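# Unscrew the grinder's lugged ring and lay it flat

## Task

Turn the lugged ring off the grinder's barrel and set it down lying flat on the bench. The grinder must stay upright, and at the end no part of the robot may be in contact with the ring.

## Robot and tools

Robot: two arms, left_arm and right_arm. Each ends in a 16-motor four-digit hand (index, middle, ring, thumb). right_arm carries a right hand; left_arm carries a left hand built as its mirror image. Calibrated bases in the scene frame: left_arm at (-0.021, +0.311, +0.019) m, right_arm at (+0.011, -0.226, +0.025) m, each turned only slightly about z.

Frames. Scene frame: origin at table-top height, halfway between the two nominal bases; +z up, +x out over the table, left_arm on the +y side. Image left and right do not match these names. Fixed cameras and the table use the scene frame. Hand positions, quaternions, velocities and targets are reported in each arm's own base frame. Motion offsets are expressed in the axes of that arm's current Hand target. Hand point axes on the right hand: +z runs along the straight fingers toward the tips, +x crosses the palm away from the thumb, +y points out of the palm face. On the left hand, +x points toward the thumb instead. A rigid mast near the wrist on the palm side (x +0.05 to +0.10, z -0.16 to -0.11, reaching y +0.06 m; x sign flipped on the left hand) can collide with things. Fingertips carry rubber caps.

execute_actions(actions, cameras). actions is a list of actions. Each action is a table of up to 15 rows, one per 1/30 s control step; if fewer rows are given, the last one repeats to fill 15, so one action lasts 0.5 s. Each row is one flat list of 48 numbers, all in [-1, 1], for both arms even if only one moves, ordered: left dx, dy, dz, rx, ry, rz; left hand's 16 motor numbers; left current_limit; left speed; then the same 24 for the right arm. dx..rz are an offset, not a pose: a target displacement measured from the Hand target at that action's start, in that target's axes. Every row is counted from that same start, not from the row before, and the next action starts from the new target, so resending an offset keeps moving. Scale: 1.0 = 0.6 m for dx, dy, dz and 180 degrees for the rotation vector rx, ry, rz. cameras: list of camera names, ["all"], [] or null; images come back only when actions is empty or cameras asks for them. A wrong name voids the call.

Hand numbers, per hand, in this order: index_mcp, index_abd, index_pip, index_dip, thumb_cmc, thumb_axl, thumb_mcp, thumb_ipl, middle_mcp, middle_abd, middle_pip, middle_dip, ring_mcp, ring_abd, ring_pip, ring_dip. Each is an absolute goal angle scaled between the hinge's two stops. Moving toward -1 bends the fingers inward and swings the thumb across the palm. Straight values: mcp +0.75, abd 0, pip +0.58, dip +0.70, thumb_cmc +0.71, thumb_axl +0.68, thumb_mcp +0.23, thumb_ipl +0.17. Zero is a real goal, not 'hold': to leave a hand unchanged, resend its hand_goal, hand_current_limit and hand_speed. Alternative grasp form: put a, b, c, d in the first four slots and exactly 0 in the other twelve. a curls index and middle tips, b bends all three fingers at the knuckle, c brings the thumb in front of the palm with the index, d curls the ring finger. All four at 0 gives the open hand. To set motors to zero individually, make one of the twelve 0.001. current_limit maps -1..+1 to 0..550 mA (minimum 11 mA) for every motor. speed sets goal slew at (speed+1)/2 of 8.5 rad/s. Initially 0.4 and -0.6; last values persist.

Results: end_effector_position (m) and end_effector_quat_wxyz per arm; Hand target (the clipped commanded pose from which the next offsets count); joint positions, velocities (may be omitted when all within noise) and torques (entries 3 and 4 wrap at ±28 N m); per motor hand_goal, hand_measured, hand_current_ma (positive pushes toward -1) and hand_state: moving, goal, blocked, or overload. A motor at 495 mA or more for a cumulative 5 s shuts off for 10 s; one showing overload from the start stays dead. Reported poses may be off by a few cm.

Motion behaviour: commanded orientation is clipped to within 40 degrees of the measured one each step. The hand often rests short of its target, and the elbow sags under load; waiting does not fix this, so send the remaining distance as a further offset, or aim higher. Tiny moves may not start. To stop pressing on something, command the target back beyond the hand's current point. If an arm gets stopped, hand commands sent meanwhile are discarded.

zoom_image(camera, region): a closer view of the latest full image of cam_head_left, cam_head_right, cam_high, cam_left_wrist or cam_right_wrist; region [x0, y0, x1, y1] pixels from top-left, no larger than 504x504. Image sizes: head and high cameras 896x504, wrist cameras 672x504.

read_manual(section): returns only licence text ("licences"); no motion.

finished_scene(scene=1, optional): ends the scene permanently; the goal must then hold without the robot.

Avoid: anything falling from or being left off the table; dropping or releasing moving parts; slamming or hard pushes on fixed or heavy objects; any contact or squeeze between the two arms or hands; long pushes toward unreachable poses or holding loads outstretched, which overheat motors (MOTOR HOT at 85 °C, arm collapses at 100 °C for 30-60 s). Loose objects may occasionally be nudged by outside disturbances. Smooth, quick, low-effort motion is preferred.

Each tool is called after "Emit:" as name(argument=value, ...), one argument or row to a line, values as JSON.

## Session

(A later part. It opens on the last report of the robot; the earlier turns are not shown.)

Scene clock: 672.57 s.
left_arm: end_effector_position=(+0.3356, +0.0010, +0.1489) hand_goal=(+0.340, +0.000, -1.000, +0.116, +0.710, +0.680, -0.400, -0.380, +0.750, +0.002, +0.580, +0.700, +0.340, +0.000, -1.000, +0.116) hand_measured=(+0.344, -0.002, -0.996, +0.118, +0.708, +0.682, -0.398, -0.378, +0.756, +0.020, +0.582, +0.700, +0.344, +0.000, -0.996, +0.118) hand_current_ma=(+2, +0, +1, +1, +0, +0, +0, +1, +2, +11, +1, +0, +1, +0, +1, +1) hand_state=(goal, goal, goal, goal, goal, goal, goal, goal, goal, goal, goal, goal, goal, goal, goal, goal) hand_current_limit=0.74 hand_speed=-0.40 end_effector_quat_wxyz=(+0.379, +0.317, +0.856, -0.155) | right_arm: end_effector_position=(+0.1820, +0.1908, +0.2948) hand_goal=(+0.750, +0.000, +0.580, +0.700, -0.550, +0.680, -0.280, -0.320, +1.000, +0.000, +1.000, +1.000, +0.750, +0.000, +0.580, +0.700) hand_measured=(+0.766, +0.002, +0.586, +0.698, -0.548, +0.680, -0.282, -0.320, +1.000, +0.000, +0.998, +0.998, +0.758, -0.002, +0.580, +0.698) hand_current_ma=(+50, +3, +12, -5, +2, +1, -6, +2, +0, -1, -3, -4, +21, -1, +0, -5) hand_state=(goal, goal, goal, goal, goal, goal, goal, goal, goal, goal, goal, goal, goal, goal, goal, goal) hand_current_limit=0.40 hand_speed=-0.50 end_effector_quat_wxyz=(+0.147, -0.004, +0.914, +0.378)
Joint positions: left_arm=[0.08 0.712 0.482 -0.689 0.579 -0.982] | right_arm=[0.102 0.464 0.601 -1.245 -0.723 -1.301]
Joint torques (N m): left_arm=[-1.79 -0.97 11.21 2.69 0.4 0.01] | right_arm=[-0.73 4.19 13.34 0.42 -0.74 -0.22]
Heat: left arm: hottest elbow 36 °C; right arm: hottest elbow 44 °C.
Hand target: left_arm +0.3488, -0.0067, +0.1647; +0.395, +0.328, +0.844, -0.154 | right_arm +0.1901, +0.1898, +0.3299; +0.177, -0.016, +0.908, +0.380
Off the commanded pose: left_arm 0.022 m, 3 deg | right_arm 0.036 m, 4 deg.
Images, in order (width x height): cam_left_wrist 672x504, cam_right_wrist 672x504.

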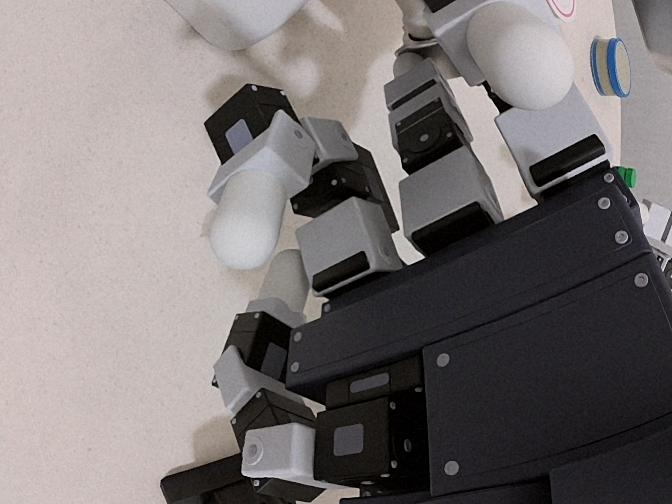

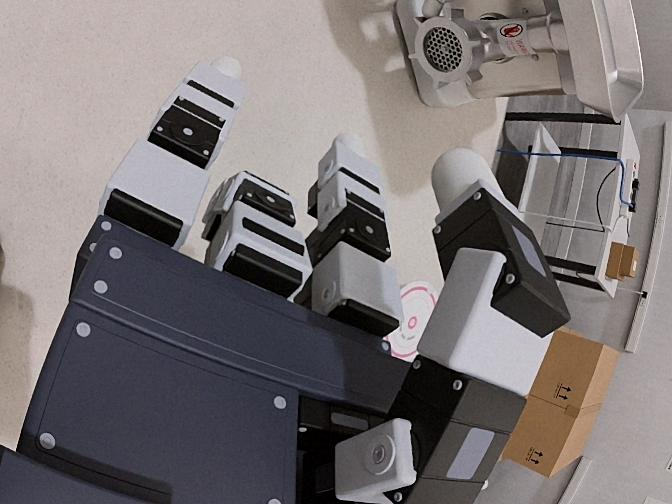

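Emit:
execute_actions(
  actions=[
    [[0,0,0.025,0,0,0,0.34,0,-1,0.116,0.71,0.68,-0.4,-0.38,0.75,0.001,0.58,0.7,0.34,0,-1,0.116,0.74,-0.4,0,0,0,0,0,0,0.75,0,0.58,0.7,-0.55,0.68,-0.28,-0.32,1,0,1,1,0.75,0,0.58,0.7,0.4,-0.5]],
  ],
  cameras=["cam_left_wrist","cam_right_wrist"],
)

Emit:
zoom_image(
  camera="cam_right_wrist",
  region=[380, 0, 540, 120],
)

Scene clock: 675.37 s.
left_arm: end_effector_position=(+0.3418, +0.0024, +0.1546) hand_goal=(+0.340, +0.000, -1.000, +0.116, +0.710, +0.680, -0.400, -0.380, +0.750, +0.002, +0.580, +0.700, +0.340, +0.000, -1.000, +0.116) hand_measured=(+0.344, -0.002, -0.996, +0.118, +0.708, +0.682, -0.398, -0.378, +0.788, +0.094, +0.606, +0.712, +0.344, +0.000, -0.996, +0.118) hand_current_ma=(+2, +0, +1, +1, +0, +0, +0, +1, +54, +167, +25, +8, +1, +0, +1, +1) hand_state=(goal, goal, goal, goal, goal, goal, goal, goal, blocked, blocked, blocked, goal, goal, goal, goal, goal) hand_current_limit=0.74 hand_speed=-0.40 end_effector_quat_wxyz=(+0.390, +0.310, +0.855, -0.142) | right_arm: end_effector_position=(+0.1820, +0.1908, +0.2948) hand_goal=(+0.750, +0.000, +0.580, +0.700, -0.550, +0.680, -0.280, -0.320, +1.000, +0.000, +1.000, +1.000, +0.750, +0.000, +0.580, +0.700) hand_measured=(+0.766, +0.002, +0.586, +0.698, -0.548, +0.680, -0.282, -0.320, +1.000, +0.000, +0.998, +0.998, +0.758, -0.002, +0.580, +0.698) hand_current_ma=(+50, +3, +12, -5, +2, +1, -6, +2, +0, -1, -3, -4, +21, -1, +0, -5) hand_state=(goal, goal, goal, goal, goal, goal, goal, goal, goal, goal, goal, goal, goal, goal, goal, goal) hand_current_limit=0.40 hand_speed=-0.50 end_effector_quat_wxyz=(+0.147, -0.004, +0.914, +0.378)
Joint positions: left_arm=[0.061 0.711 0.482 -0.646 0.546 -1.016] | right_arm=[0.102 0.464 0.601 -1.245 -0.723 -1.301]
Joint torques (N m): left_arm=[-2.78 2.02 10.09 3.78 0.75 0] | right_arm=[-0.79 4.13 13.37 0.4 -0.74 -0.23]
Heat: left arm: hottest elbow 36 °C; right arm: hottest elbow 44 °C.
Hand target: left_arm +0.3572, -0.0145, +0.1551; +0.395, +0.328, +0.844, -0.154 | right_arm +0.1901, +0.1898, +0.3299; +0.177, -0.016, +0.908, +0.380
Off the commanded pose: left_arm 0.023 m, 3 deg | right_arm 0.036 m, 4 deg.
Images, in order (width x height): cam_left_wrist 672x504, cam_right_wrist 672x504.

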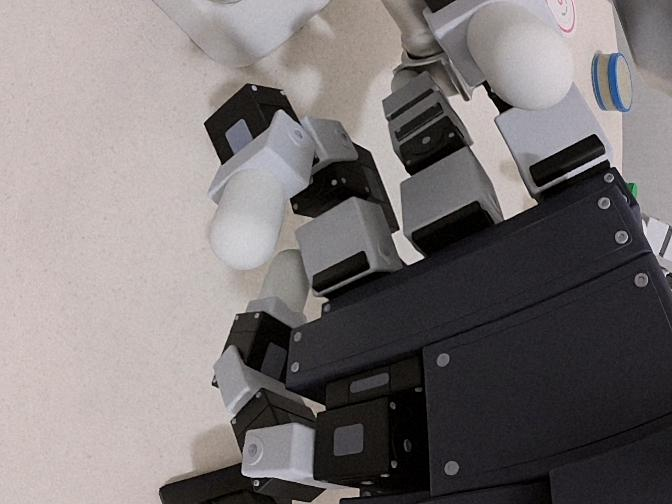

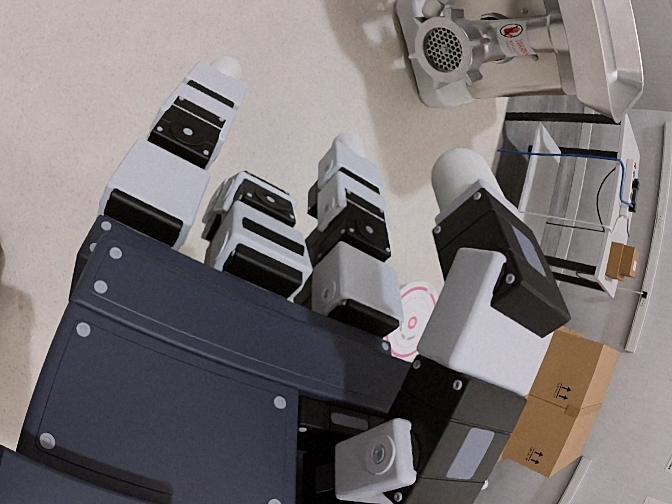

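Scaled by 3.150 from the camera's 672x504 image, which has a finer 960x720 frame.

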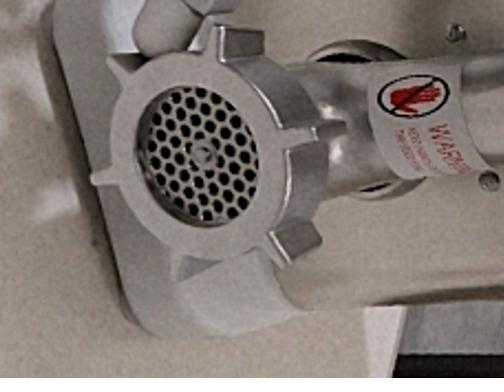

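Emit:
execute_actions(
  actions=[
    [[0.0133,0,0.0167,0,0,0,0.34,0,-1,0.116,0.71,0.68,-0.4,-0.38,0.75,0.001,0.58,0.7,0.34,0,-1,0.116,0.76,-0.4,0,0,0,0,0,0,0.75,0,0.58,0.7,-0.55,0.68,-0.28,-0.32,1,0,1,1,0.75,0,0.58,0.7,0.4,-0.5]],
  ],
  cameras=["cam_left_wrist","cam_right_wrist"],
)

Emit:
zoom_image(
  camera="cam_right_wrist",
  region=[380, 0, 540, 120],
)

Scene clock: 679.07 s.
left_arm: end_effector_position=(+0.3477, +0.0046, +0.1581) hand_goal=(+0.340, +0.000, -1.000, +0.116, +0.710, +0.680, -0.400, -0.380, +0.750, +0.002, +0.580, +0.700, +0.340, +0.000, -1.000, +0.116) hand_measured=(+0.344, -0.002, -0.996, +0.118, +0.708, +0.682, -0.398, -0.378, +0.816, +0.144, +0.626, +0.724, +0.344, +0.000, -0.996, +0.118) hand_current_ma=(+2, +0, +1, +1, +0, +0, +0, +1, +130, +331, +65, +23, +1, +0, +1, +1) hand_state=(goal, goal, goal, goal, goal, goal, goal, goal, blocked, blocked, blocked, blocked, goal, goal, goal, goal) hand_current_limit=0.76 hand_speed=-0.40 end_effector_quat_wxyz=(+0.400, +0.310, +0.852, -0.133) | right_arm: end_effector_position=(+0.1820, +0.1908, +0.2948) hand_goal=(+0.750, +0.000, +0.580, +0.700, -0.550, +0.680, -0.280, -0.320, +1.000, +0.000, +1.000, +1.000, +0.750, +0.000, +0.580, +0.700) hand_measured=(+0.766, +0.002, +0.586, +0.698, -0.548, +0.680, -0.282, -0.320, +1.000, +0.000, +0.998, +0.998, +0.758, -0.002, +0.580, +0.698) hand_current_ma=(+50, +3, +12, -5, +2, +1, -6, +2, +0, -1, -3, -4, +21, -1, +0, -5) hand_state=(goal, goal, goal, goal, goal, goal, goal, goal, goal, goal, goal, goal, goal, goal, goal, goal) hand_current_limit=0.40 hand_speed=-0.50 end_effector_quat_wxyz=(+0.147, -0.004, +0.914, +0.378)
Joint positions: left_arm=[0.061 0.717 0.481 -0.612 0.537 -1.018] | right_arm=[0.102 0.464 0.601 -1.245 -0.723 -1.301]
Joint torques (N m): left_arm=[-4.19 2.49 7.87 4.07 0.88 -0.13] | right_arm=[-0.91 4.07 13.37 0.4 -0.74 -0.22]
Heat: left arm: hottest elbow 36 °C; right arm: hottest elbow 45 °C.
Hand target: left_arm +0.3592, -0.0163, +0.1425; +0.395, +0.328, +0.844, -0.154 | right_arm +0.1901, +0.1898, +0.3299; +0.177, -0.016, +0.908, +0.380
Off the commanded pose: left_arm 0.028 m, 3 deg | right_arm 0.036 m, 4 deg.
Images, in order (width x height): cam_left_wrist 672x504, cam_right_wrist 672x504.

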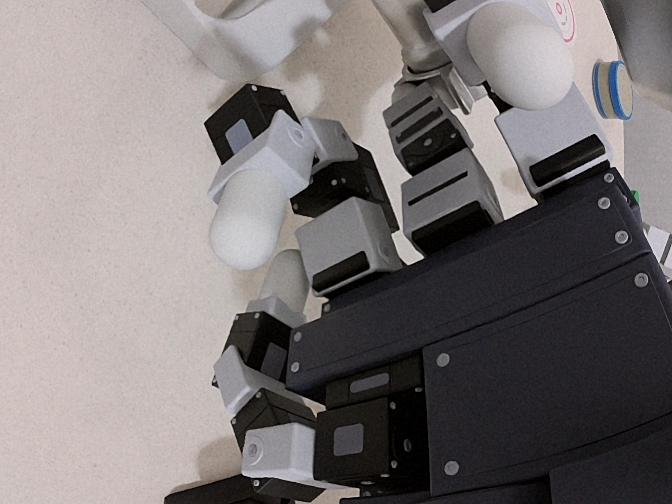

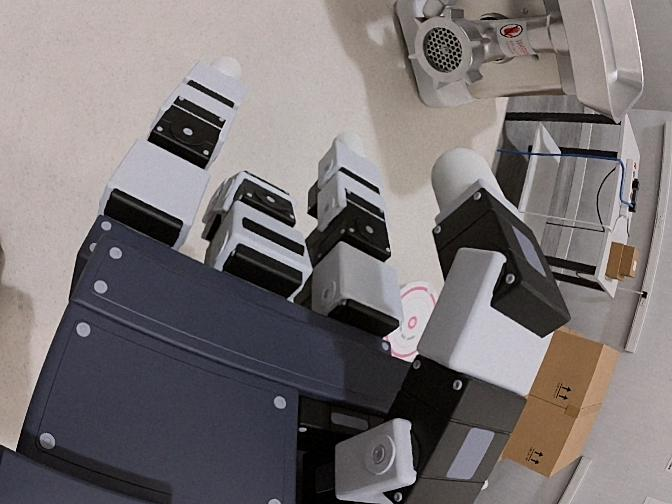

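Scaled by 3.150 from the camera's 672x504 image, which has a finer 960x720 frame.

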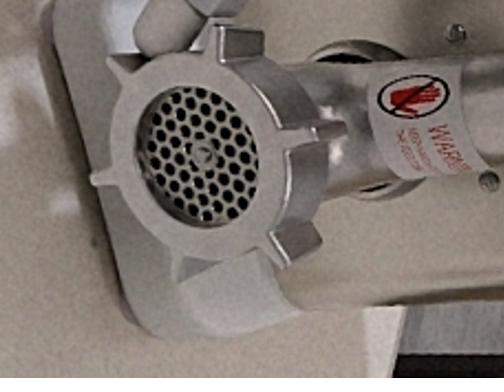

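Emit:
execute_actions(
  actions=[
    [[0,0,-0.0583,0,0,0,0.34,0,-1,0.116,0.71,0.68,-0.4,-0.38,0.75,0.001,0.58,0.7,0.34,0,-1,0.116,0.76,-0.4,0,0,0,0,0,0,0.75,0,0.58,0.7,-0.55,0.68,-0.28,-0.32,1,0,1,1,0.75,0,0.58,0.7,0.4,-0.5]],
    [[-0.0333,0,0,0,0.0833,0,0.34,0,-1,0.116,0.71,0.68,-0.4,-0.38,0.75,0.001,0.58,0.7,0.34,0,-1,0.116,0.76,-0.4,0,0,0,0,0,0,0.75,0,0.58,0.7,-0.55,0.68,-0.28,-0.32,1,0,1,1,0.75,0,0.58,0.7,0.4,-0.5]],
  ],
  cameras=["cam_left_wrist","cam_right_wrist"],
)

Emit:
zoom_image(
  camera="cam_left_wrist",
  region=[350, 0, 510, 110],
)

Emit:
zoom_image(
  camera="cam_right_wrist",
  region=[380, 0, 540, 120],
)

Scene clock: 696.37 s.
left_arm: end_effector_position=(+0.3308, -0.0018, +0.1486) hand_goal=(+0.340, +0.000, -1.000, +0.116, +0.710, +0.680, -0.400, -0.380, +0.750, +0.002, +0.580, +0.700, +0.340, +0.000, -1.000, +0.116) hand_measured=(+0.344, -0.002, -0.996, +0.118, +0.708, +0.682, -0.398, -0.378, +0.748, +0.010, +0.580, +0.702, +0.344, +0.000, -0.996, +0.118) hand_current_ma=(+1, +0, +1, +1, +0, +0, +0, +1, +0, +3, +0, +0, +1, +0, +1, +1) hand_state=(goal, goal, goal, goal, goal, goal, goal, goal, goal, goal, goal, goal, goal, goal, goal, goal) hand_current_limit=0.76 hand_speed=-0.40 end_effector_quat_wxyz=(+0.258, +0.340, +0.897, -0.115) | right_arm: end_effector_position=(+0.1820, +0.1908, +0.2948) hand_goal=(+0.750, +0.000, +0.580, +0.700, -0.550, +0.680, -0.280, -0.320, +1.000, +0.000, +1.000, +1.000, +0.750, +0.000, +0.580, +0.700) hand_measured=(+0.766, +0.002, +0.586, +0.698, -0.548, +0.680, -0.282, -0.320, +1.000, +0.000, +0.998, +0.998, +0.758, -0.002, +0.580, +0.698) hand_current_ma=(+50, +3, +12, -5, +2, +1, -6, +2, +0, -1, -3, -4, +21, -1, +0, -5) hand_state=(goal, goal, goal, goal, goal, goal, goal, goal, goal, goal, goal, goal, goal, goal, goal, goal) hand_current_limit=0.40 hand_speed=-0.50 end_effector_quat_wxyz=(+0.147, -0.004, +0.914, +0.378)
Joint positions: left_arm=[-0.047 0.83 0.62 -0.915 0.372 -0.979] | right_arm=[0.102 0.464 0.601 -1.245 -0.723 -1.301]
Joint torques (N m): left_arm=[-1.32 -2.49 14.13 0.73 0.2 -0.07] | right_arm=[-0.79 4.25 13.35 0.39 -0.74 -0.23]
Heat: left arm: hottest elbow 36 °C; right arm: hottest elbow 46 °C.
Hand target: left_arm +0.3488, -0.0068, +0.1803; +0.282, +0.345, +0.889, -0.110 | right_arm +0.1901, +0.1898, +0.3299; +0.177, -0.016, +0.908, +0.380
Off the commanded pose: left_arm 0.037 m, 3 deg | right_arm 0.036 m, 4 deg.
Images, in order (width x height): cam_left_wrist 672x504, cam_right_wrist 672x504.

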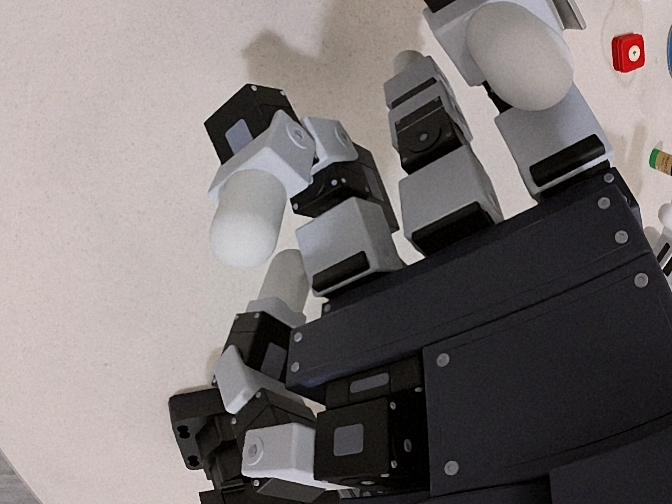

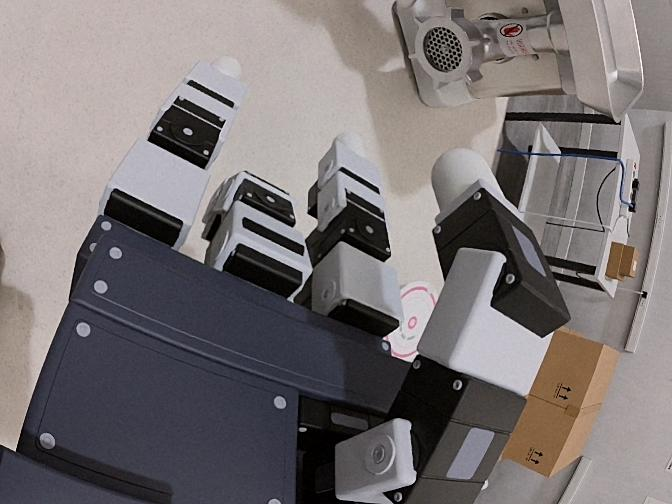

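Scaled by 3.150 from the camera's 672x504 image, which has a finer 960x720 frame.

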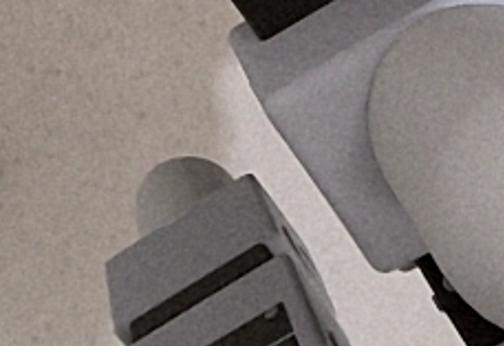

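Scaled by 3.150 from the camera's 672x504 image, which has a finer 960x720 frame.

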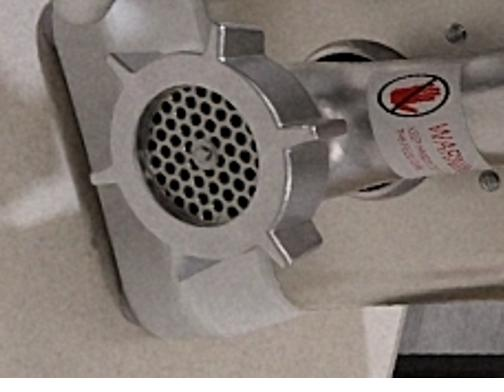

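Emit:
execute_actions(
  actions=[
    [[0,0,0,0,0,0,0.34,0,-1,0.116,0.71,0.68,-0.4,-0.38,0.75,0.001,0.58,0.7,0.34,0,-1,0.116,0.76,-0.4,0,0,0,0,0,0,0.75,0,0.58,0.7,-0.55,0.68,-0.28,-0.32,1,0,1,1,0.75,0,0.58,0.7,0.4,-0.5]],
  ],
  cameras=["cam_right_wrist"],
)

Emit:
zoom_image(
  camera="cam_right_wrist",
  region=[380, 0, 540, 120],
)

Scene clock: 699.47 s.
left_arm: end_effector_position=(+0.3308, -0.0018, +0.1486) hand_goal=(+0.340, +0.000, -1.000, +0.116, +0.710, +0.680, -0.400, -0.380, +0.750, +0.002, +0.580, +0.700, +0.340, +0.000, -1.000, +0.116) hand_measured=(+0.344, -0.002, -0.996, +0.118, +0.708, +0.682, -0.398, -0.378, +0.748, +0.010, +0.580, +0.702, +0.344, +0.000, -0.996, +0.118) hand_current_ma=(+1, +0, +1, +1, +0, +0, +0, +1, +0, +3, +0, +0, +1, +0, +1, +1) hand_state=(goal, goal, goal, goal, goal, goal, goal, goal, goal, goal, goal, goal, goal, goal, goal, goal) hand_current_limit=0.76 hand_speed=-0.40 end_effector_quat_wxyz=(+0.258, +0.340, +0.897, -0.115) | right_arm: end_effector_position=(+0.1820, +0.1908, +0.2948) hand_goal=(+0.750, +0.000, +0.580, +0.700, -0.550, +0.680, -0.280, -0.320, +1.000, +0.000, +1.000, +1.000, +0.750, +0.000, +0.580, +0.700) hand_measured=(+0.766, +0.002, +0.586, +0.698, -0.548, +0.680, -0.282, -0.320, +1.000, +0.000, +0.998, +0.998, +0.758, -0.002, +0.580, +0.698) hand_current_ma=(+50, +3, +12, -5, +2, +1, -6, +2, +0, -1, -3, -4, +21, -1, +0, -5) hand_state=(goal, goal, goal, goal, goal, goal, goal, goal, goal, goal, goal, goal, goal, goal, goal, goal) hand_current_limit=0.40 hand_speed=-0.50 end_effector_quat_wxyz=(+0.147, -0.004, +0.914, +0.378)
Joint positions: left_arm=[-0.047 0.83 0.62 -0.915 0.372 -0.979] | right_arm=[0.102 0.464 0.601 -1.245 -0.723 -1.301]
Joint torques (N m): left_arm=[-1.2 -2.9 14.04 0.91 0.15 -0.09] | right_arm=[-0.79 4.13 13.3 0.42 -0.75 -0.22]
Heat: left arm: hottest elbow 37 °C; right arm: hottest elbow 46 °C.
Hand target: left_arm +0.3488, -0.0068, +0.1803; +0.282, +0.345, +0.889, -0.110 | right_arm +0.1901, +0.1898, +0.3299; +0.177, -0.016, +0.908, +0.380
Off the commanded pose: left_arm 0.037 m, 3 deg | right_arm 0.036 m, 4 deg.
Images, in order (width x height): cam_right_wrist 672x504.

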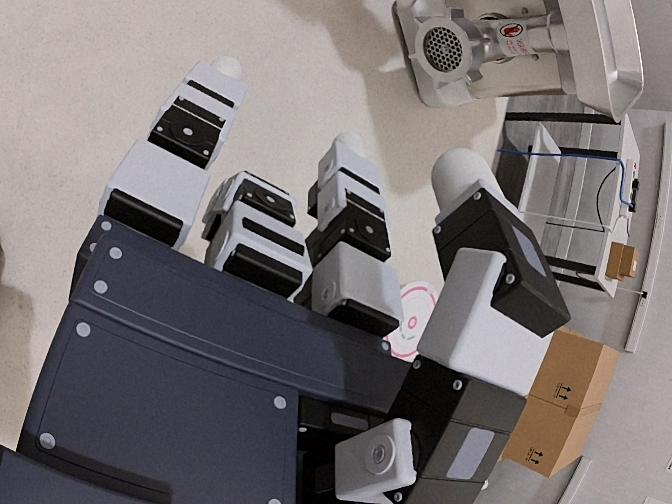

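Scaled by 3.150 from the camera's 672x504 image, which has a finer 960x720 frame.

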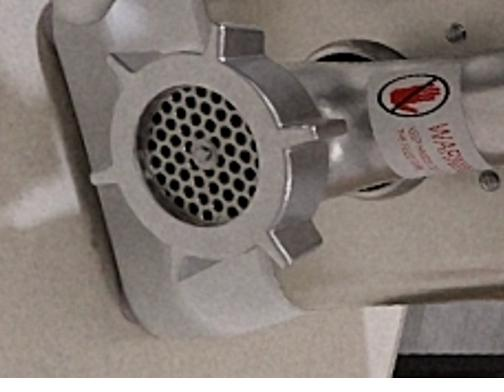

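Emit:
execute_actions(
  actions=[
    [[-0.0433,0,-0.0613,0,0,0,0.34,0,-1,0.116,0.71,0.68,-0.4,-0.38,0.75,0.001,0.58,0.7,0.34,0,-1,0.116,0.76,-0.4,0,0,0,0,0,0,0.75,0,0.58,0.7,-0.55,0.68,-0.28,-0.32,1,0,1,1,0.75,0,0.58,0.7,0.4,-0.5]],
  ],
  cameras=["cam_right_wrist"],
)

Emit:
zoom_image(
  camera="cam_right_wrist",
  region=[380, 0, 540, 120],
)

Scene clock: 706.80 s.
left_arm: end_effector_position=(+0.3347, -0.0019, +0.1919) hand_goal=(+0.340, +0.000, -1.000, +0.116, +0.710, +0.680, -0.400, -0.380, +0.750, +0.002, +0.580, +0.700, +0.340, +0.000, -1.000, +0.116) hand_measured=(+0.344, -0.002, -0.996, +0.118, +0.708, +0.682, -0.398, -0.378, +0.748, +0.008, +0.580, +0.702, +0.344, +0.000, -0.996, +0.118) hand_current_ma=(+1, +0, +1, +1, +0, +0, +0, +1, +0, +3, +0, +0, +1, +0, +1, +1) hand_state=(goal, goal, goal, goal, goal, goal, goal, goal, goal, goal, goal, goal, goal, goal, goal, goal) hand_current_limit=0.76 hand_speed=-0.40 end_effector_quat_wxyz=(+0.255, +0.339, +0.898, -0.115) | right_arm: end_effector_position=(+0.1820, +0.1908, +0.2948) hand_goal=(+0.750, +0.000, +0.580, +0.700, -0.550, +0.680, -0.280, -0.320, +1.000, +0.000, +1.000, +1.000, +0.750, +0.000, +0.580, +0.700) hand_measured=(+0.766, +0.002, +0.586, +0.698, -0.548, +0.680, -0.282, -0.320, +1.000, +0.000, +0.998, +0.998, +0.758, -0.002, +0.580, +0.698) hand_current_ma=(+50, +3, +12, -5, +2, +1, -6, +2, +0, -1, -3, -4, +21, -1, +0, -5) hand_state=(goal, goal, goal, goal, goal, goal, goal, goal, goal, goal, goal, goal, goal, goal, goal, goal) hand_current_limit=0.40 hand_speed=-0.50 end_effector_quat_wxyz=(+0.147, -0.004, +0.914, +0.378)
Joint positions: left_arm=[-0.049 0.826 0.735 -1.04 0.369 -0.981] | right_arm=[0.102 0.464 0.601 -1.245 -0.723 -1.301]
Joint torques (N m): left_arm=[-1.73 -3.49 14.01 0.64 0.26 -0.03] | right_arm=[-0.73 4.13 13.33 0.4 -0.74 -0.23]
Heat: left arm: hottest elbow 38 °C; right arm: hottest elbow 46 °C.
Hand target: left_arm +0.3488, -0.0068, +0.2253; +0.282, +0.345, +0.889, -0.110 | right_arm +0.1901, +0.1898, +0.3299; +0.177, -0.016, +0.908, +0.380
Off the commanded pose: left_arm 0.037 m, 3 deg | right_arm 0.036 m, 4 deg.
Images, in order (width x height): cam_right_wrist 672x504.

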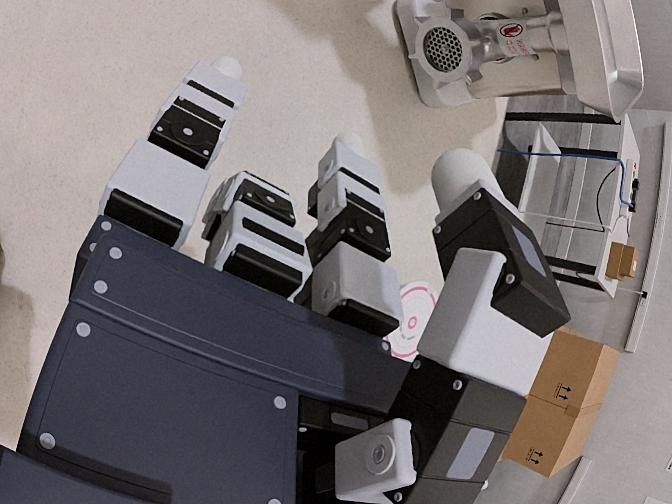

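Scaled by 3.150 from the camera's 672x504 image, which has a finer 960x720 frame.

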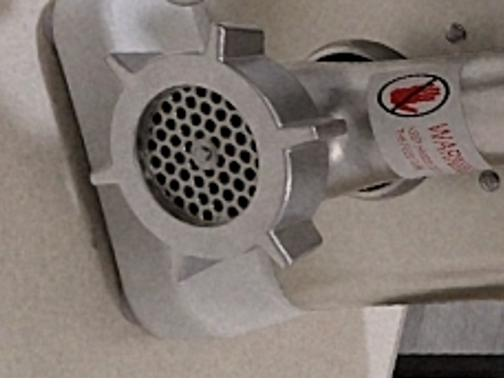

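Emit:
execute_actions(
  actions=[
    [[-0.011,0.006,0.0323,0,0,0,0.34,0,-1,0.116,0.71,0.68,-0.4,-0.38,0.75,0.001,0.58,0.7,0.34,0,-1,0.116,0.76,-0.4,0,0,0,0,0,0,0.75,0,0.58,0.7,-0.55,0.68,-0.28,-0.32,1,0,1,1,0.75,0,0.58,0.7,0.4,-0.5]],
  ],
  cameras=["cam_right_wrist","cam_left_wrist"],
)

Emit:
zoom_image(
  camera="cam_right_wrist",
  region=[380, 0, 540, 120],
)

Emit:
zoom_image(
  camera="cam_left_wrist",
  region=[350, 0, 510, 110],
)

Scene clock: 709.90 s.
left_arm: end_effector_position=(+0.3419, -0.0076, +0.1814) hand_goal=(+0.340, +0.000, -1.000, +0.116, +0.710, +0.680, -0.400, -0.380, +0.750, +0.002, +0.580, +0.700, +0.340, +0.000, -1.000, +0.116) hand_measured=(+0.344, -0.002, -0.996, +0.118, +0.708, +0.682, -0.398, -0.378, +0.748, +0.008, +0.580, +0.702, +0.344, +0.000, -0.996, +0.118) hand_current_ma=(+1, +0, +1, +1, +0, +0, +0, +1, +0, +2, +0, +0, +1, +0, +1, +1) hand_state=(goal, goal, goal, goal, goal, goal, goal, goal, goal, goal, goal, goal, goal, goal, goal, goal) hand_current_limit=0.76 hand_speed=-0.40 end_effector_quat_wxyz=(+0.244, +0.337, +0.902, -0.118) | right_arm: end_effector_position=(+0.1820, +0.1908, +0.2948) hand_goal=(+0.750, +0.000, +0.580, +0.700, -0.550, +0.680, -0.280, -0.320, +1.000, +0.000, +1.000, +1.000, +0.750, +0.000, +0.580, +0.700) hand_measured=(+0.766, +0.002, +0.586, +0.698, -0.548, +0.680, -0.282, -0.320, +1.000, +0.000, +0.998, +0.998, +0.758, -0.002, +0.580, +0.698) hand_current_ma=(+50, +3, +12, -5, +2, +1, -6, +2, +0, -1, -3, -4, +21, -1, +0, -5) hand_state=(goal, goal, goal, goal, goal, goal, goal, goal, goal, goal, goal, goal, goal, goal, goal, goal) hand_current_limit=0.40 hand_speed=-0.50 end_effector_quat_wxyz=(+0.147, -0.004, +0.914, +0.378)
Joint positions: left_arm=[-0.074 0.869 0.735 -1.011 0.357 -1.007] | right_arm=[0.102 0.464 0.601 -1.245 -0.723 -1.301]
Joint torques (N m): left_arm=[-1.9 -3.49 13.37 2.33 0.19 -0.06] | right_arm=[-0.79 4.19 13.37 0.42 -0.74 -0.23]
Heat: left arm: hottest elbow 38 °C; right arm: hottest elbow 46 °C.
Hand target: left_arm +0.3635, -0.0153, +0.2133; +0.282, +0.345, +0.889, -0.110 | right_arm +0.1901, +0.1898, +0.3299; +0.177, -0.016, +0.908, +0.380
Off the commanded pose: left_arm 0.039 m, 5 deg | right_arm 0.036 m, 4 deg.
Images, in order (width x height): cam_left_wrist 672x504, cam_right_wrist 672x504.

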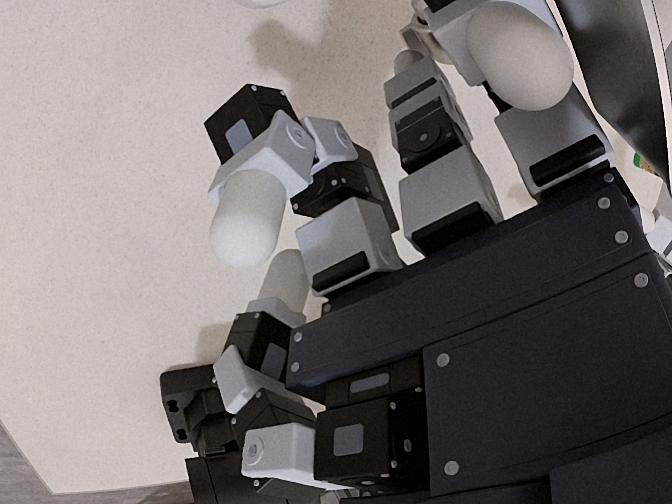

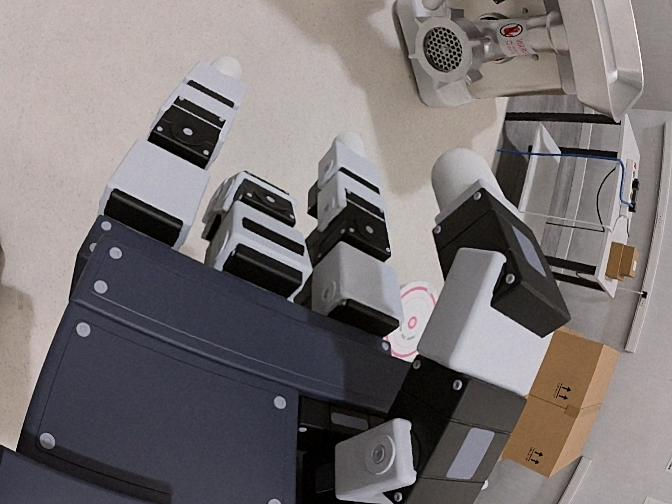

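Scaled by 3.150 from the camera's 672x504 image, which has a finer 960x720 frame.

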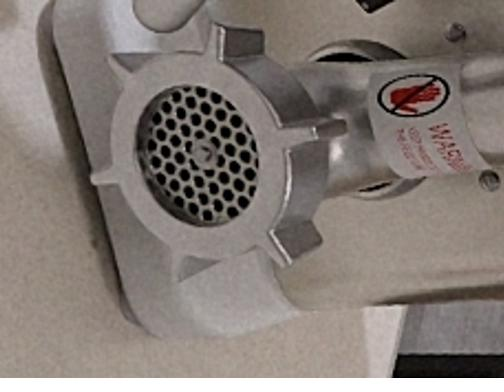

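Scaled by 3.150 from the camera's 672x504 image, which has a finer 960x720 frame.

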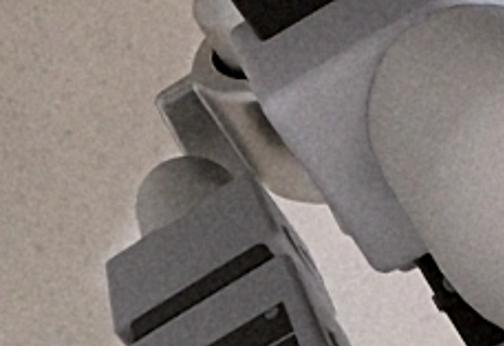

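Emit:
execute_actions(
  actions=[
    [[0,0,0.02,0,0,0,0.34,0,-1,0.116,0.71,0.68,-0.4,-0.38,0.75,0.001,0.58,0.7,0.34,0,-1,0.116,0.76,-0.4,0,0,0,0,0,0,0.75,0,0.58,0.7,-0.55,0.68,-0.28,-0.32,1,0,1,1,0.75,0,0.58,0.7,0.4,-0.5]],
    [[0,0,0.02,0,0,0,0.34,0,-1,0.116,0.71,0.68,-0.4,-0.38,0.75,0.001,0.58,0.7,0.34,0,-1,0.116,0.76,-0.4,0,0,0,0,0,0,0.75,0,0.58,0.7,-0.55,0.68,-0.28,-0.32,1,0,1,1,0.75,0,0.58,0.7,0.4,-0.5]],
  ],
  cameras=["cam_right_wrist","cam_left_wrist"],
)

Emit:
zoom_image(
  camera="cam_right_wrist",
  region=[380, 0, 540, 120],
)

Emit:
zoom_image(
  camera="cam_left_wrist",
  region=[350, 0, 510, 110],
)

Scene clock: 713.33 s.
left_arm: end_effector_position=(+0.3506, -0.0134, +0.1744) hand_goal=(+0.340, +0.000, -1.000, +0.116, +0.710, +0.680, -0.400, -0.380, +0.750, +0.002, +0.580, +0.700, +0.340, +0.000, -1.000, +0.116) hand_measured=(+0.344, -0.002, -0.996, +0.118, +0.708, +0.682, -0.398, -0.378, +0.752, +0.008, +0.582, +0.702, +0.342, +0.000, -0.996, +0.118) hand_current_ma=(+1, +0, +1, +1, +0, +0, +0, +1, +0, +2, +0, +0, +0, +0, +1, +1) hand_state=(goal, goal, goal, goal, goal, goal, goal, goal, goal, goal, goal, goal, goal, goal, goal, goal) hand_current_limit=0.76 hand_speed=-0.40 end_effector_quat_wxyz=(+0.241, +0.341, +0.902, -0.113) | right_arm: end_effector_position=(+0.1820, +0.1908, +0.2948) hand_goal=(+0.750, +0.000, +0.580, +0.700, -0.550, +0.680, -0.280, -0.320, +1.000, +0.000, +1.000, +1.000, +0.750, +0.000, +0.580, +0.700) hand_measured=(+0.766, +0.002, +0.586, +0.698, -0.548, +0.680, -0.282, -0.320, +1.000, +0.000, +0.998, +0.998, +0.758, -0.002, +0.580, +0.698) hand_current_ma=(+50, +3, +12, -5, +2, +1, -6, +2, +0, -1, -3, -4, +21, -1, +0, -5) hand_state=(goal, goal, goal, goal, goal, goal, goal, goal, goal, goal, goal, goal, goal, goal, goal, goal) hand_current_limit=0.40 hand_speed=-0.50 end_effector_quat_wxyz=(+0.147, -0.004, +0.914, +0.378)
Joint positions: left_arm=[-0.101 0.902 0.734 -0.973 0.336 -1.024] | right_arm=[0.102 0.464 0.601 -1.245 -0.723 -1.301]
Joint torques (N m): left_arm=[-1.2 -3.72 10.78 3.9 0.4 -0.06] | right_arm=[-0.97 4.07 13.33 0.43 -0.74 -0.23]
Heat: left arm: hottest elbow 37 °C; right arm: hottest elbow 47 °C.
Hand target: left_arm +0.3737, -0.0246, +0.1936; +0.282, +0.345, +0.889, -0.110 | right_arm +0.1901, +0.1898, +0.3299; +0.177, -0.016, +0.908, +0.380
Off the commanded pose: left_arm 0.032 m, 5 deg | right_arm 0.036 m, 4 deg.
Images, in order (width x height): cam_left_wrist 672x504, cam_right_wrist 672x504.

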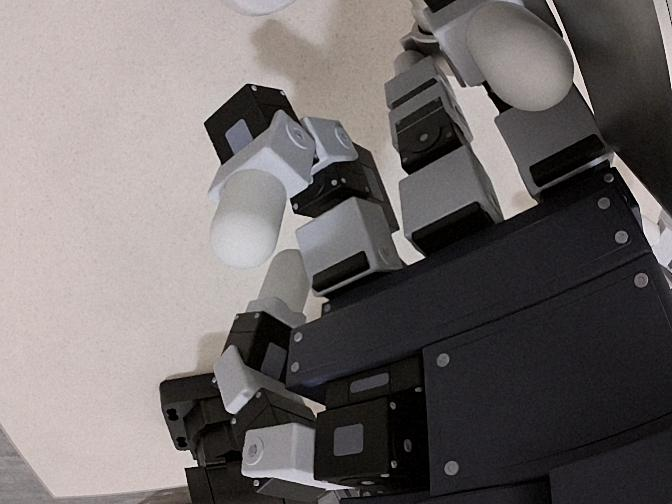

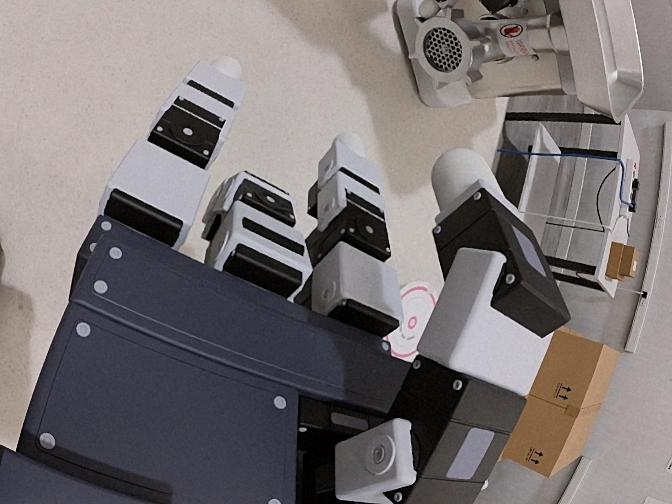

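Scaled by 3.150 from the camera's 672x504 image, which has a finer 960x720 frame.

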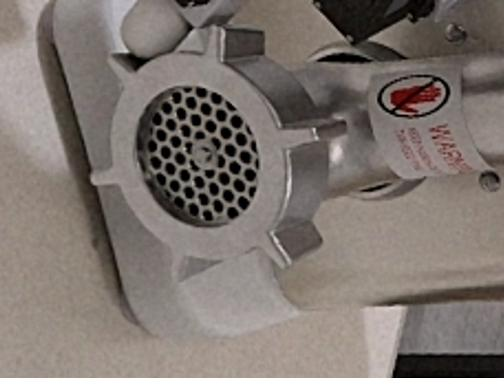

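Scaled by 3.150 from the camera's 672x504 image, which has a finer 960x720 frame.

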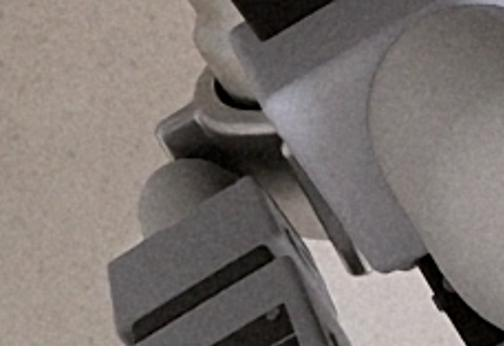

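Emit:
execute_actions(
  actions=[
    [[0,0.0083,0.01,0,0,0,0.34,0,-1,0.116,0.71,0.68,-0.4,-0.38,0.75,0.001,0.58,0.7,0.34,0,-1,0.116,0.76,-0.4,0,0,0,0,0,0,0.75,0,0.58,0.7,-0.55,0.68,-0.28,-0.32,1,0,1,1,0.75,0,0.58,0.7,0.4,-0.5]],
    [[0,0,0.02,0,0,0,0.34,0,-1,0.116,0.71,0.68,-0.4,-0.38,0.75,0.001,0.58,0.7,0.34,0,-1,0.116,0.76,-0.4,0,0,0,0,0,0,0.75,0,0.58,0.7,-0.55,0.68,-0.28,-0.32,1,0,1,1,0.75,0,0.58,0.7,0.4,-0.5]],
  ],
  cameras=["cam_right_wrist","cam_left_wrist"],
)

Emit:
zoom_image(
  camera="cam_right_wrist",
  region=[380, 0, 540, 120],
)

Emit:
zoom_image(
  camera="cam_left_wrist",
  region=[350, 0, 510, 110],
)

Scene clock: 717.23 s.
left_arm: end_effector_position=(+0.3522, -0.0138, +0.1745) hand_goal=(+0.340, +0.000, -1.000, +0.116, +0.710, +0.680, -0.400, -0.380, +0.750, +0.002, +0.580, +0.700, +0.340, +0.000, -1.000, +0.116) hand_measured=(+0.344, -0.002, -0.996, +0.118, +0.708, +0.682, -0.398, -0.378, +0.760, +0.022, +0.588, +0.702, +0.338, +0.000, -0.996, +0.118) hand_current_ma=(+1, +0, +1, +1, +0, +0, +0, +1, +7, +14, +4, +1, +0, +0, +1, +1) hand_state=(goal, goal, goal, goal, goal, goal, goal, goal, goal, goal, goal, goal, goal, goal, goal, goal) hand_current_limit=0.76 hand_speed=-0.40 end_effector_quat_wxyz=(+0.248, +0.342, +0.900, -0.109) | right_arm: end_effector_position=(+0.1820, +0.1908, +0.2948) hand_goal=(+0.750, +0.000, +0.580, +0.700, -0.550, +0.680, -0.280, -0.320, +1.000, +0.000, +1.000, +1.000, +0.750, +0.000, +0.580, +0.700) hand_measured=(+0.766, +0.002, +0.586, +0.698, -0.548, +0.680, -0.282, -0.320, +1.000, +0.000, +0.998, +0.998, +0.758, -0.002, +0.580, +0.698) hand_current_ma=(+50, +3, +12, -5, +2, +1, -6, +2, +0, -1, -3, -4, +21, -1, +0, -5) hand_state=(goal, goal, goal, goal, goal, goal, goal, goal, goal, goal, goal, goal, goal, goal, goal, goal) hand_current_limit=0.40 hand_speed=-0.50 end_effector_quat_wxyz=(+0.147, -0.004, +0.914, +0.378)
Joint positions: left_arm=[-0.104 0.896 0.725 -0.953 0.331 -1.024] | right_arm=[0.102 0.464 0.601 -1.245 -0.723 -1.301]
Joint torques (N m): left_arm=[-2.55 -0.73 9.95 5.67 0.48 -0.21] | right_arm=[-0.79 4.13 13.34 0.42 -0.75 -0.23]
Heat: left arm: hottest elbow 37 °C; right arm: hottest elbow 47 °C.
Hand target: left_arm +0.3847, -0.0280, +0.1789; +0.282, +0.345, +0.889, -0.110 | right_arm +0.1901, +0.1898, +0.3299; +0.177, -0.016, +0.908, +0.380
Off the commanded pose: left_arm 0.036 m, 4 deg | right_arm 0.036 m, 4 deg.
Images, in order (width x height): cam_left_wrist 672x504, cam_right_wrist 672x504.

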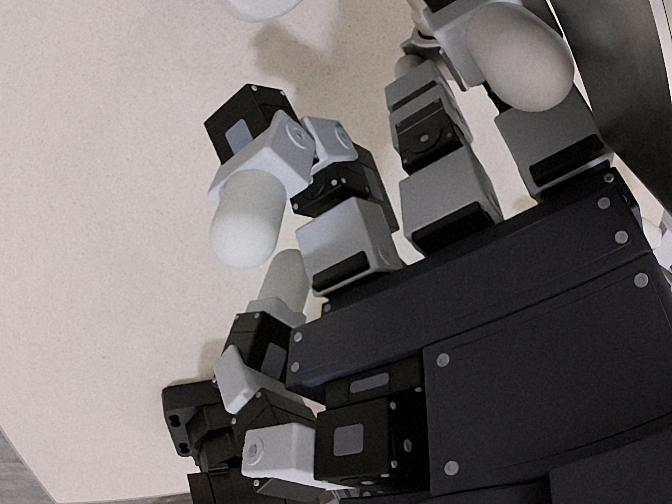

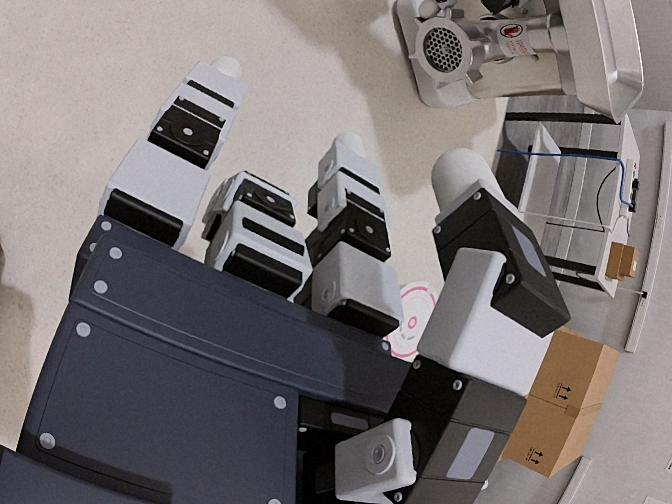

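Scaled by 3.150 from the camera's 672x504 image, which has a finer 960x720 frame.

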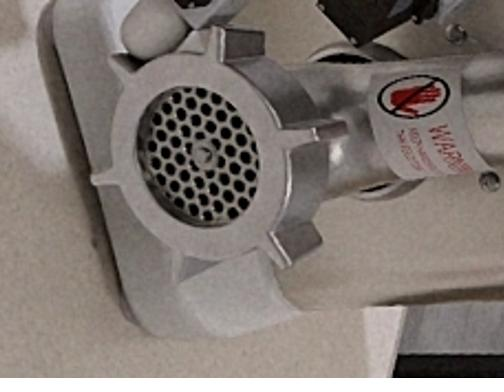

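Scaled by 3.150 from the camera's 672x504 image, which has a finer 960x720 frame.

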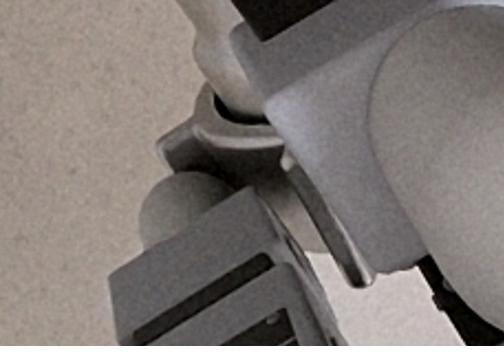

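Emit:
execute_actions(
  actions=[
    [[0,0,0.025,0,0,0,0.34,0,-1,0.116,0.71,0.68,-0.4,-0.38,0.75,0.001,0.58,0.7,0.34,0,-1,0.116,0.76,-0.4,0,0,0,0,0,0,0.75,0,0.58,0.7,-0.55,0.68,-0.28,-0.32,1,0,1,1,0.75,0,0.58,0.7,0.4,-0.5]],
  ],
  cameras=["cam_right_wrist"],
)

Emit:
zoom_image(
  camera="cam_right_wrist",
  region=[380, 0, 540, 120],
)

Scene clock: 720.77 s.
left_arm: end_effector_position=(+0.3674, -0.0151, +0.1518) hand_goal=(+0.340, +0.000, -1.000, +0.116, +0.710, +0.680, -0.400, -0.380, +0.750, +0.002, +0.580, +0.700, +0.340, +0.000, -1.000, +0.116) hand_measured=(+0.344, -0.002, -0.996, +0.118, +0.710, +0.682, -0.398, -0.378, +0.750, +0.114, +0.586, +0.708, +0.342, +0.000, -0.996, +0.118) hand_current_ma=(+2, +0, +1, +1, +0, +0, +0, +1, +0, +226, +3, +5, +1, +0, +1, +1) hand_state=(goal, goal, goal, goal, goal, goal, goal, goal, goal, blocked, goal, goal, goal, goal, goal, goal) hand_current_limit=0.76 hand_speed=-0.40 end_effector_quat_wxyz=(+0.242, +0.330, +0.907, -0.103) | right_arm: end_effector_position=(+0.1820, +0.1908, +0.2948) hand_goal=(+0.750, +0.000, +0.580, +0.700, -0.550, +0.680, -0.280, -0.320, +1.000, +0.000, +1.000, +1.000, +0.750, +0.000, +0.580, +0.700) hand_measured=(+0.766, +0.002, +0.586, +0.698, -0.548, +0.680, -0.282, -0.320, +1.000, +0.000, +0.998, +0.998, +0.758, -0.002, +0.580, +0.698) hand_current_ma=(+50, +3, +12, -5, +2, +1, -6, +2, +0, -1, -3, -4, +21, -1, +0, -5) hand_state=(goal, goal, goal, goal, goal, goal, goal, goal, goal, goal, goal, goal, goal, goal, goal, goal) hand_current_limit=0.40 hand_speed=-0.50 end_effector_quat_wxyz=(+0.147, -0.004, +0.914, +0.378)
Joint positions: left_arm=[-0.12 0.971 0.708 -0.862 0.305 -1.062] | right_arm=[0.102 0.464 0.601 -1.245 -0.723 -1.301]
Joint torques (N m): left_arm=[-2.37 -4.31 10.35 4.18 1.03 -0.02] | right_arm=[-0.85 4.19 13.34 0.44 -0.74 -0.24]
Heat: left arm: hottest elbow 37 °C; right arm: hottest elbow 47 °C.
Hand target: left_arm +0.3911, -0.0338, +0.1667; +0.282, +0.345, +0.889, -0.110 | right_arm +0.1901, +0.1898, +0.3299; +0.177, -0.016, +0.908, +0.380
Off the commanded pose: left_arm 0.034 m, 5 deg | right_arm 0.036 m, 4 deg.
Images, in order (width x height): cam_right_wrist 672x504.

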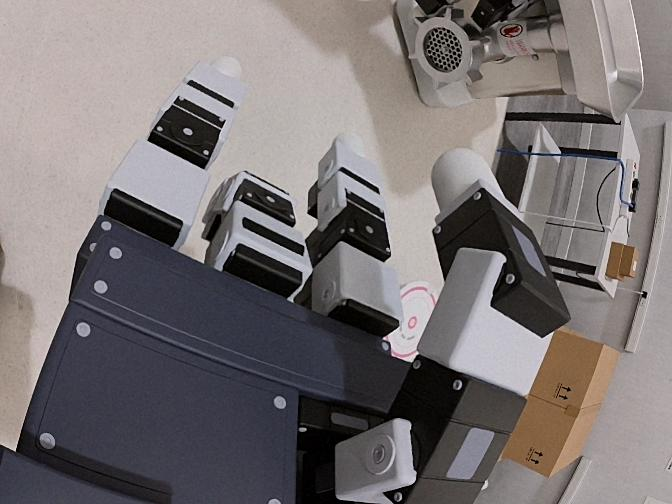

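Scaled by 3.150 from the camera's 672x504 image, which has a finer 960x720 frame.

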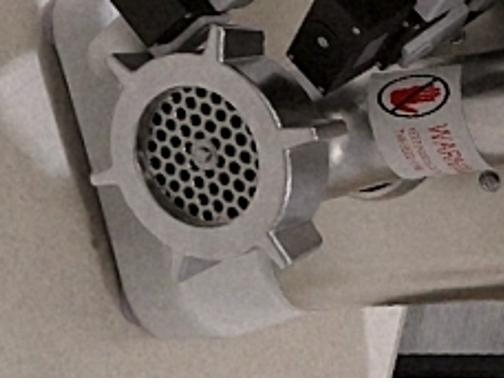

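Emit:
execute_actions(
  actions=[
    [[0,0,-0.0833,0,0,0,0.34,0,-1,0.116,0.71,0.68,-0.4,-0.38,0.75,0.001,0.58,0.7,0.34,0,-1,0.116,0.76,-0.4,0,0,0,0,0,0,0.75,0,0.58,0.7,-0.55,0.68,-0.28,-0.32,1,0,1,1,0.75,0,0.58,0.7,0.4,-0.5]],
    [[0.0997,-0.0187,0.0105,0,-0.0833,0,0.34,0,-1,0.116,0.71,0.68,-0.4,-0.38,0.75,0.001,0.58,0.7,0.34,0,-1,0.116,0.76,-0.4,0,0,0,0,0,0,0.75,0,0.58,0.7,-0.55,0.68,-0.28,-0.32,1,0,1,1,0.75,0,0.58,0.7,0.4,-0.5]],
  ],
  cameras=["cam_right_wrist","cam_left_wrist"],
)

Emit:
zoom_image(
  camera="cam_right_wrist",
  region=[380, 0, 540, 120],
)

Emit:
zoom_image(
  camera="cam_left_wrist",
  region=[350, 0, 510, 110],
)

Scene clock: 736.83 s.
left_arm: end_effector_position=(+0.3235, +0.0059, +0.1613) hand_goal=(+0.340, +0.000, -1.000, +0.116, +0.710, +0.680, -0.400, -0.380, +0.750, +0.002, +0.580, +0.700, +0.340, +0.000, -1.000, +0.116) hand_measured=(+0.344, -0.002, -0.996, +0.118, +0.710, +0.682, -0.398, -0.378, +0.746, +0.012, +0.578, +0.698, +0.342, +0.000, -0.996, +0.118) hand_current_ma=(+2, +0, +1, +1, +0, +0, +0, +1, -1, +5, -1, -1, +1, +0, +1, +1) hand_state=(goal, goal, goal, goal, goal, goal, goal, goal, goal, goal, goal, goal, goal, goal, goal, goal) hand_current_limit=0.76 hand_speed=-0.40 end_effector_quat_wxyz=(+0.381, +0.321, +0.852, -0.160) | right_arm: end_effector_position=(+0.1820, +0.1908, +0.2948) hand_goal=(+0.750, +0.000, +0.580, +0.700, -0.550, +0.680, -0.280, -0.320, +1.000, +0.000, +1.000, +1.000, +0.750, +0.000, +0.580, +0.700) hand_measured=(+0.766, +0.002, +0.586, +0.698, -0.548, +0.680, -0.282, -0.320, +1.000, +0.000, +0.998, +0.998, +0.758, -0.002, +0.580, +0.698) hand_current_ma=(+50, +3, +12, -5, +2, +1, -6, +2, +0, -1, -3, -4, +21, -1, +0, -5) hand_state=(goal, goal, goal, goal, goal, goal, goal, goal, goal, goal, goal, goal, goal, goal, goal, goal) hand_current_limit=0.40 hand_speed=-0.50 end_effector_quat_wxyz=(+0.147, -0.004, +0.914, +0.378)
Joint positions: left_arm=[0.127 0.66 0.499 -0.784 0.622 -0.93] | right_arm=[0.102 0.464 0.601 -1.245 -0.723 -1.301]
Joint torques (N m): left_arm=[0.85 -1.9 9.06 2.18 0.77 0.23] | right_arm=[-0.85 4.19 13.35 0.39 -0.74 -0.22]
Heat: left arm: hottest elbow 36 °C; right arm: hottest elbow 48 °C.
Hand target: left_arm +0.3288, +0.0079, +0.1679; +0.395, +0.328, +0.844, -0.154 | right_arm +0.1901, +0.1898, +0.3299; +0.177, -0.016, +0.908, +0.380
Off the commanded pose: left_arm 0.009 m, 2 deg | right_arm 0.036 m, 4 deg.
Images, in order (width x height): cam_left_wrist 672x504, cam_right_wrist 672x504.

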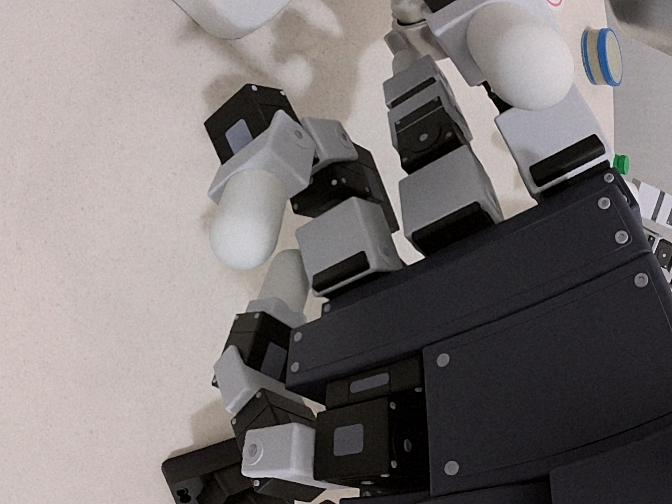

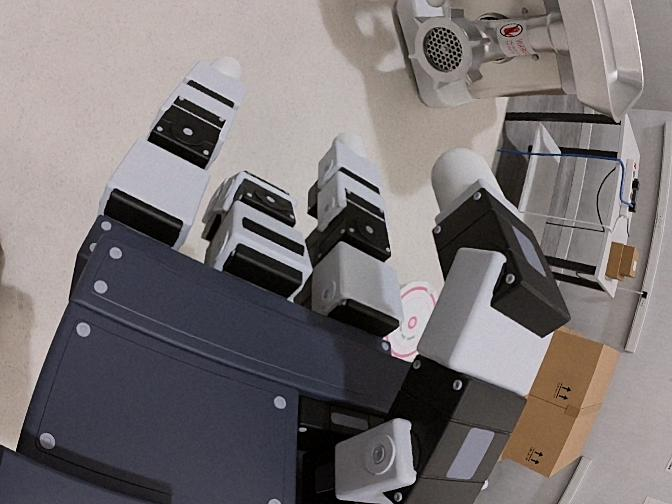

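Scaled by 3.150 from the camera's 672x504 image, which has a finer 960x720 frame.

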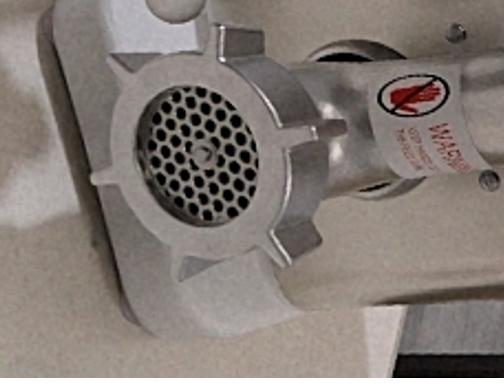

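Scaled by 3.150 from the camera's 672x504 image, which has a finer 960x720 frame.

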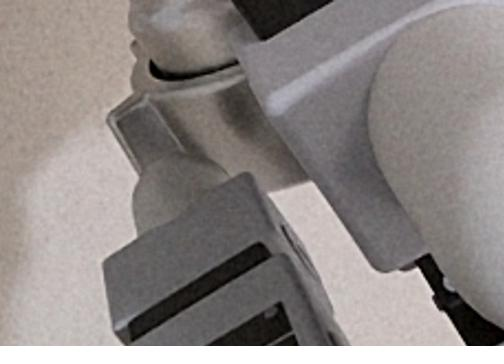

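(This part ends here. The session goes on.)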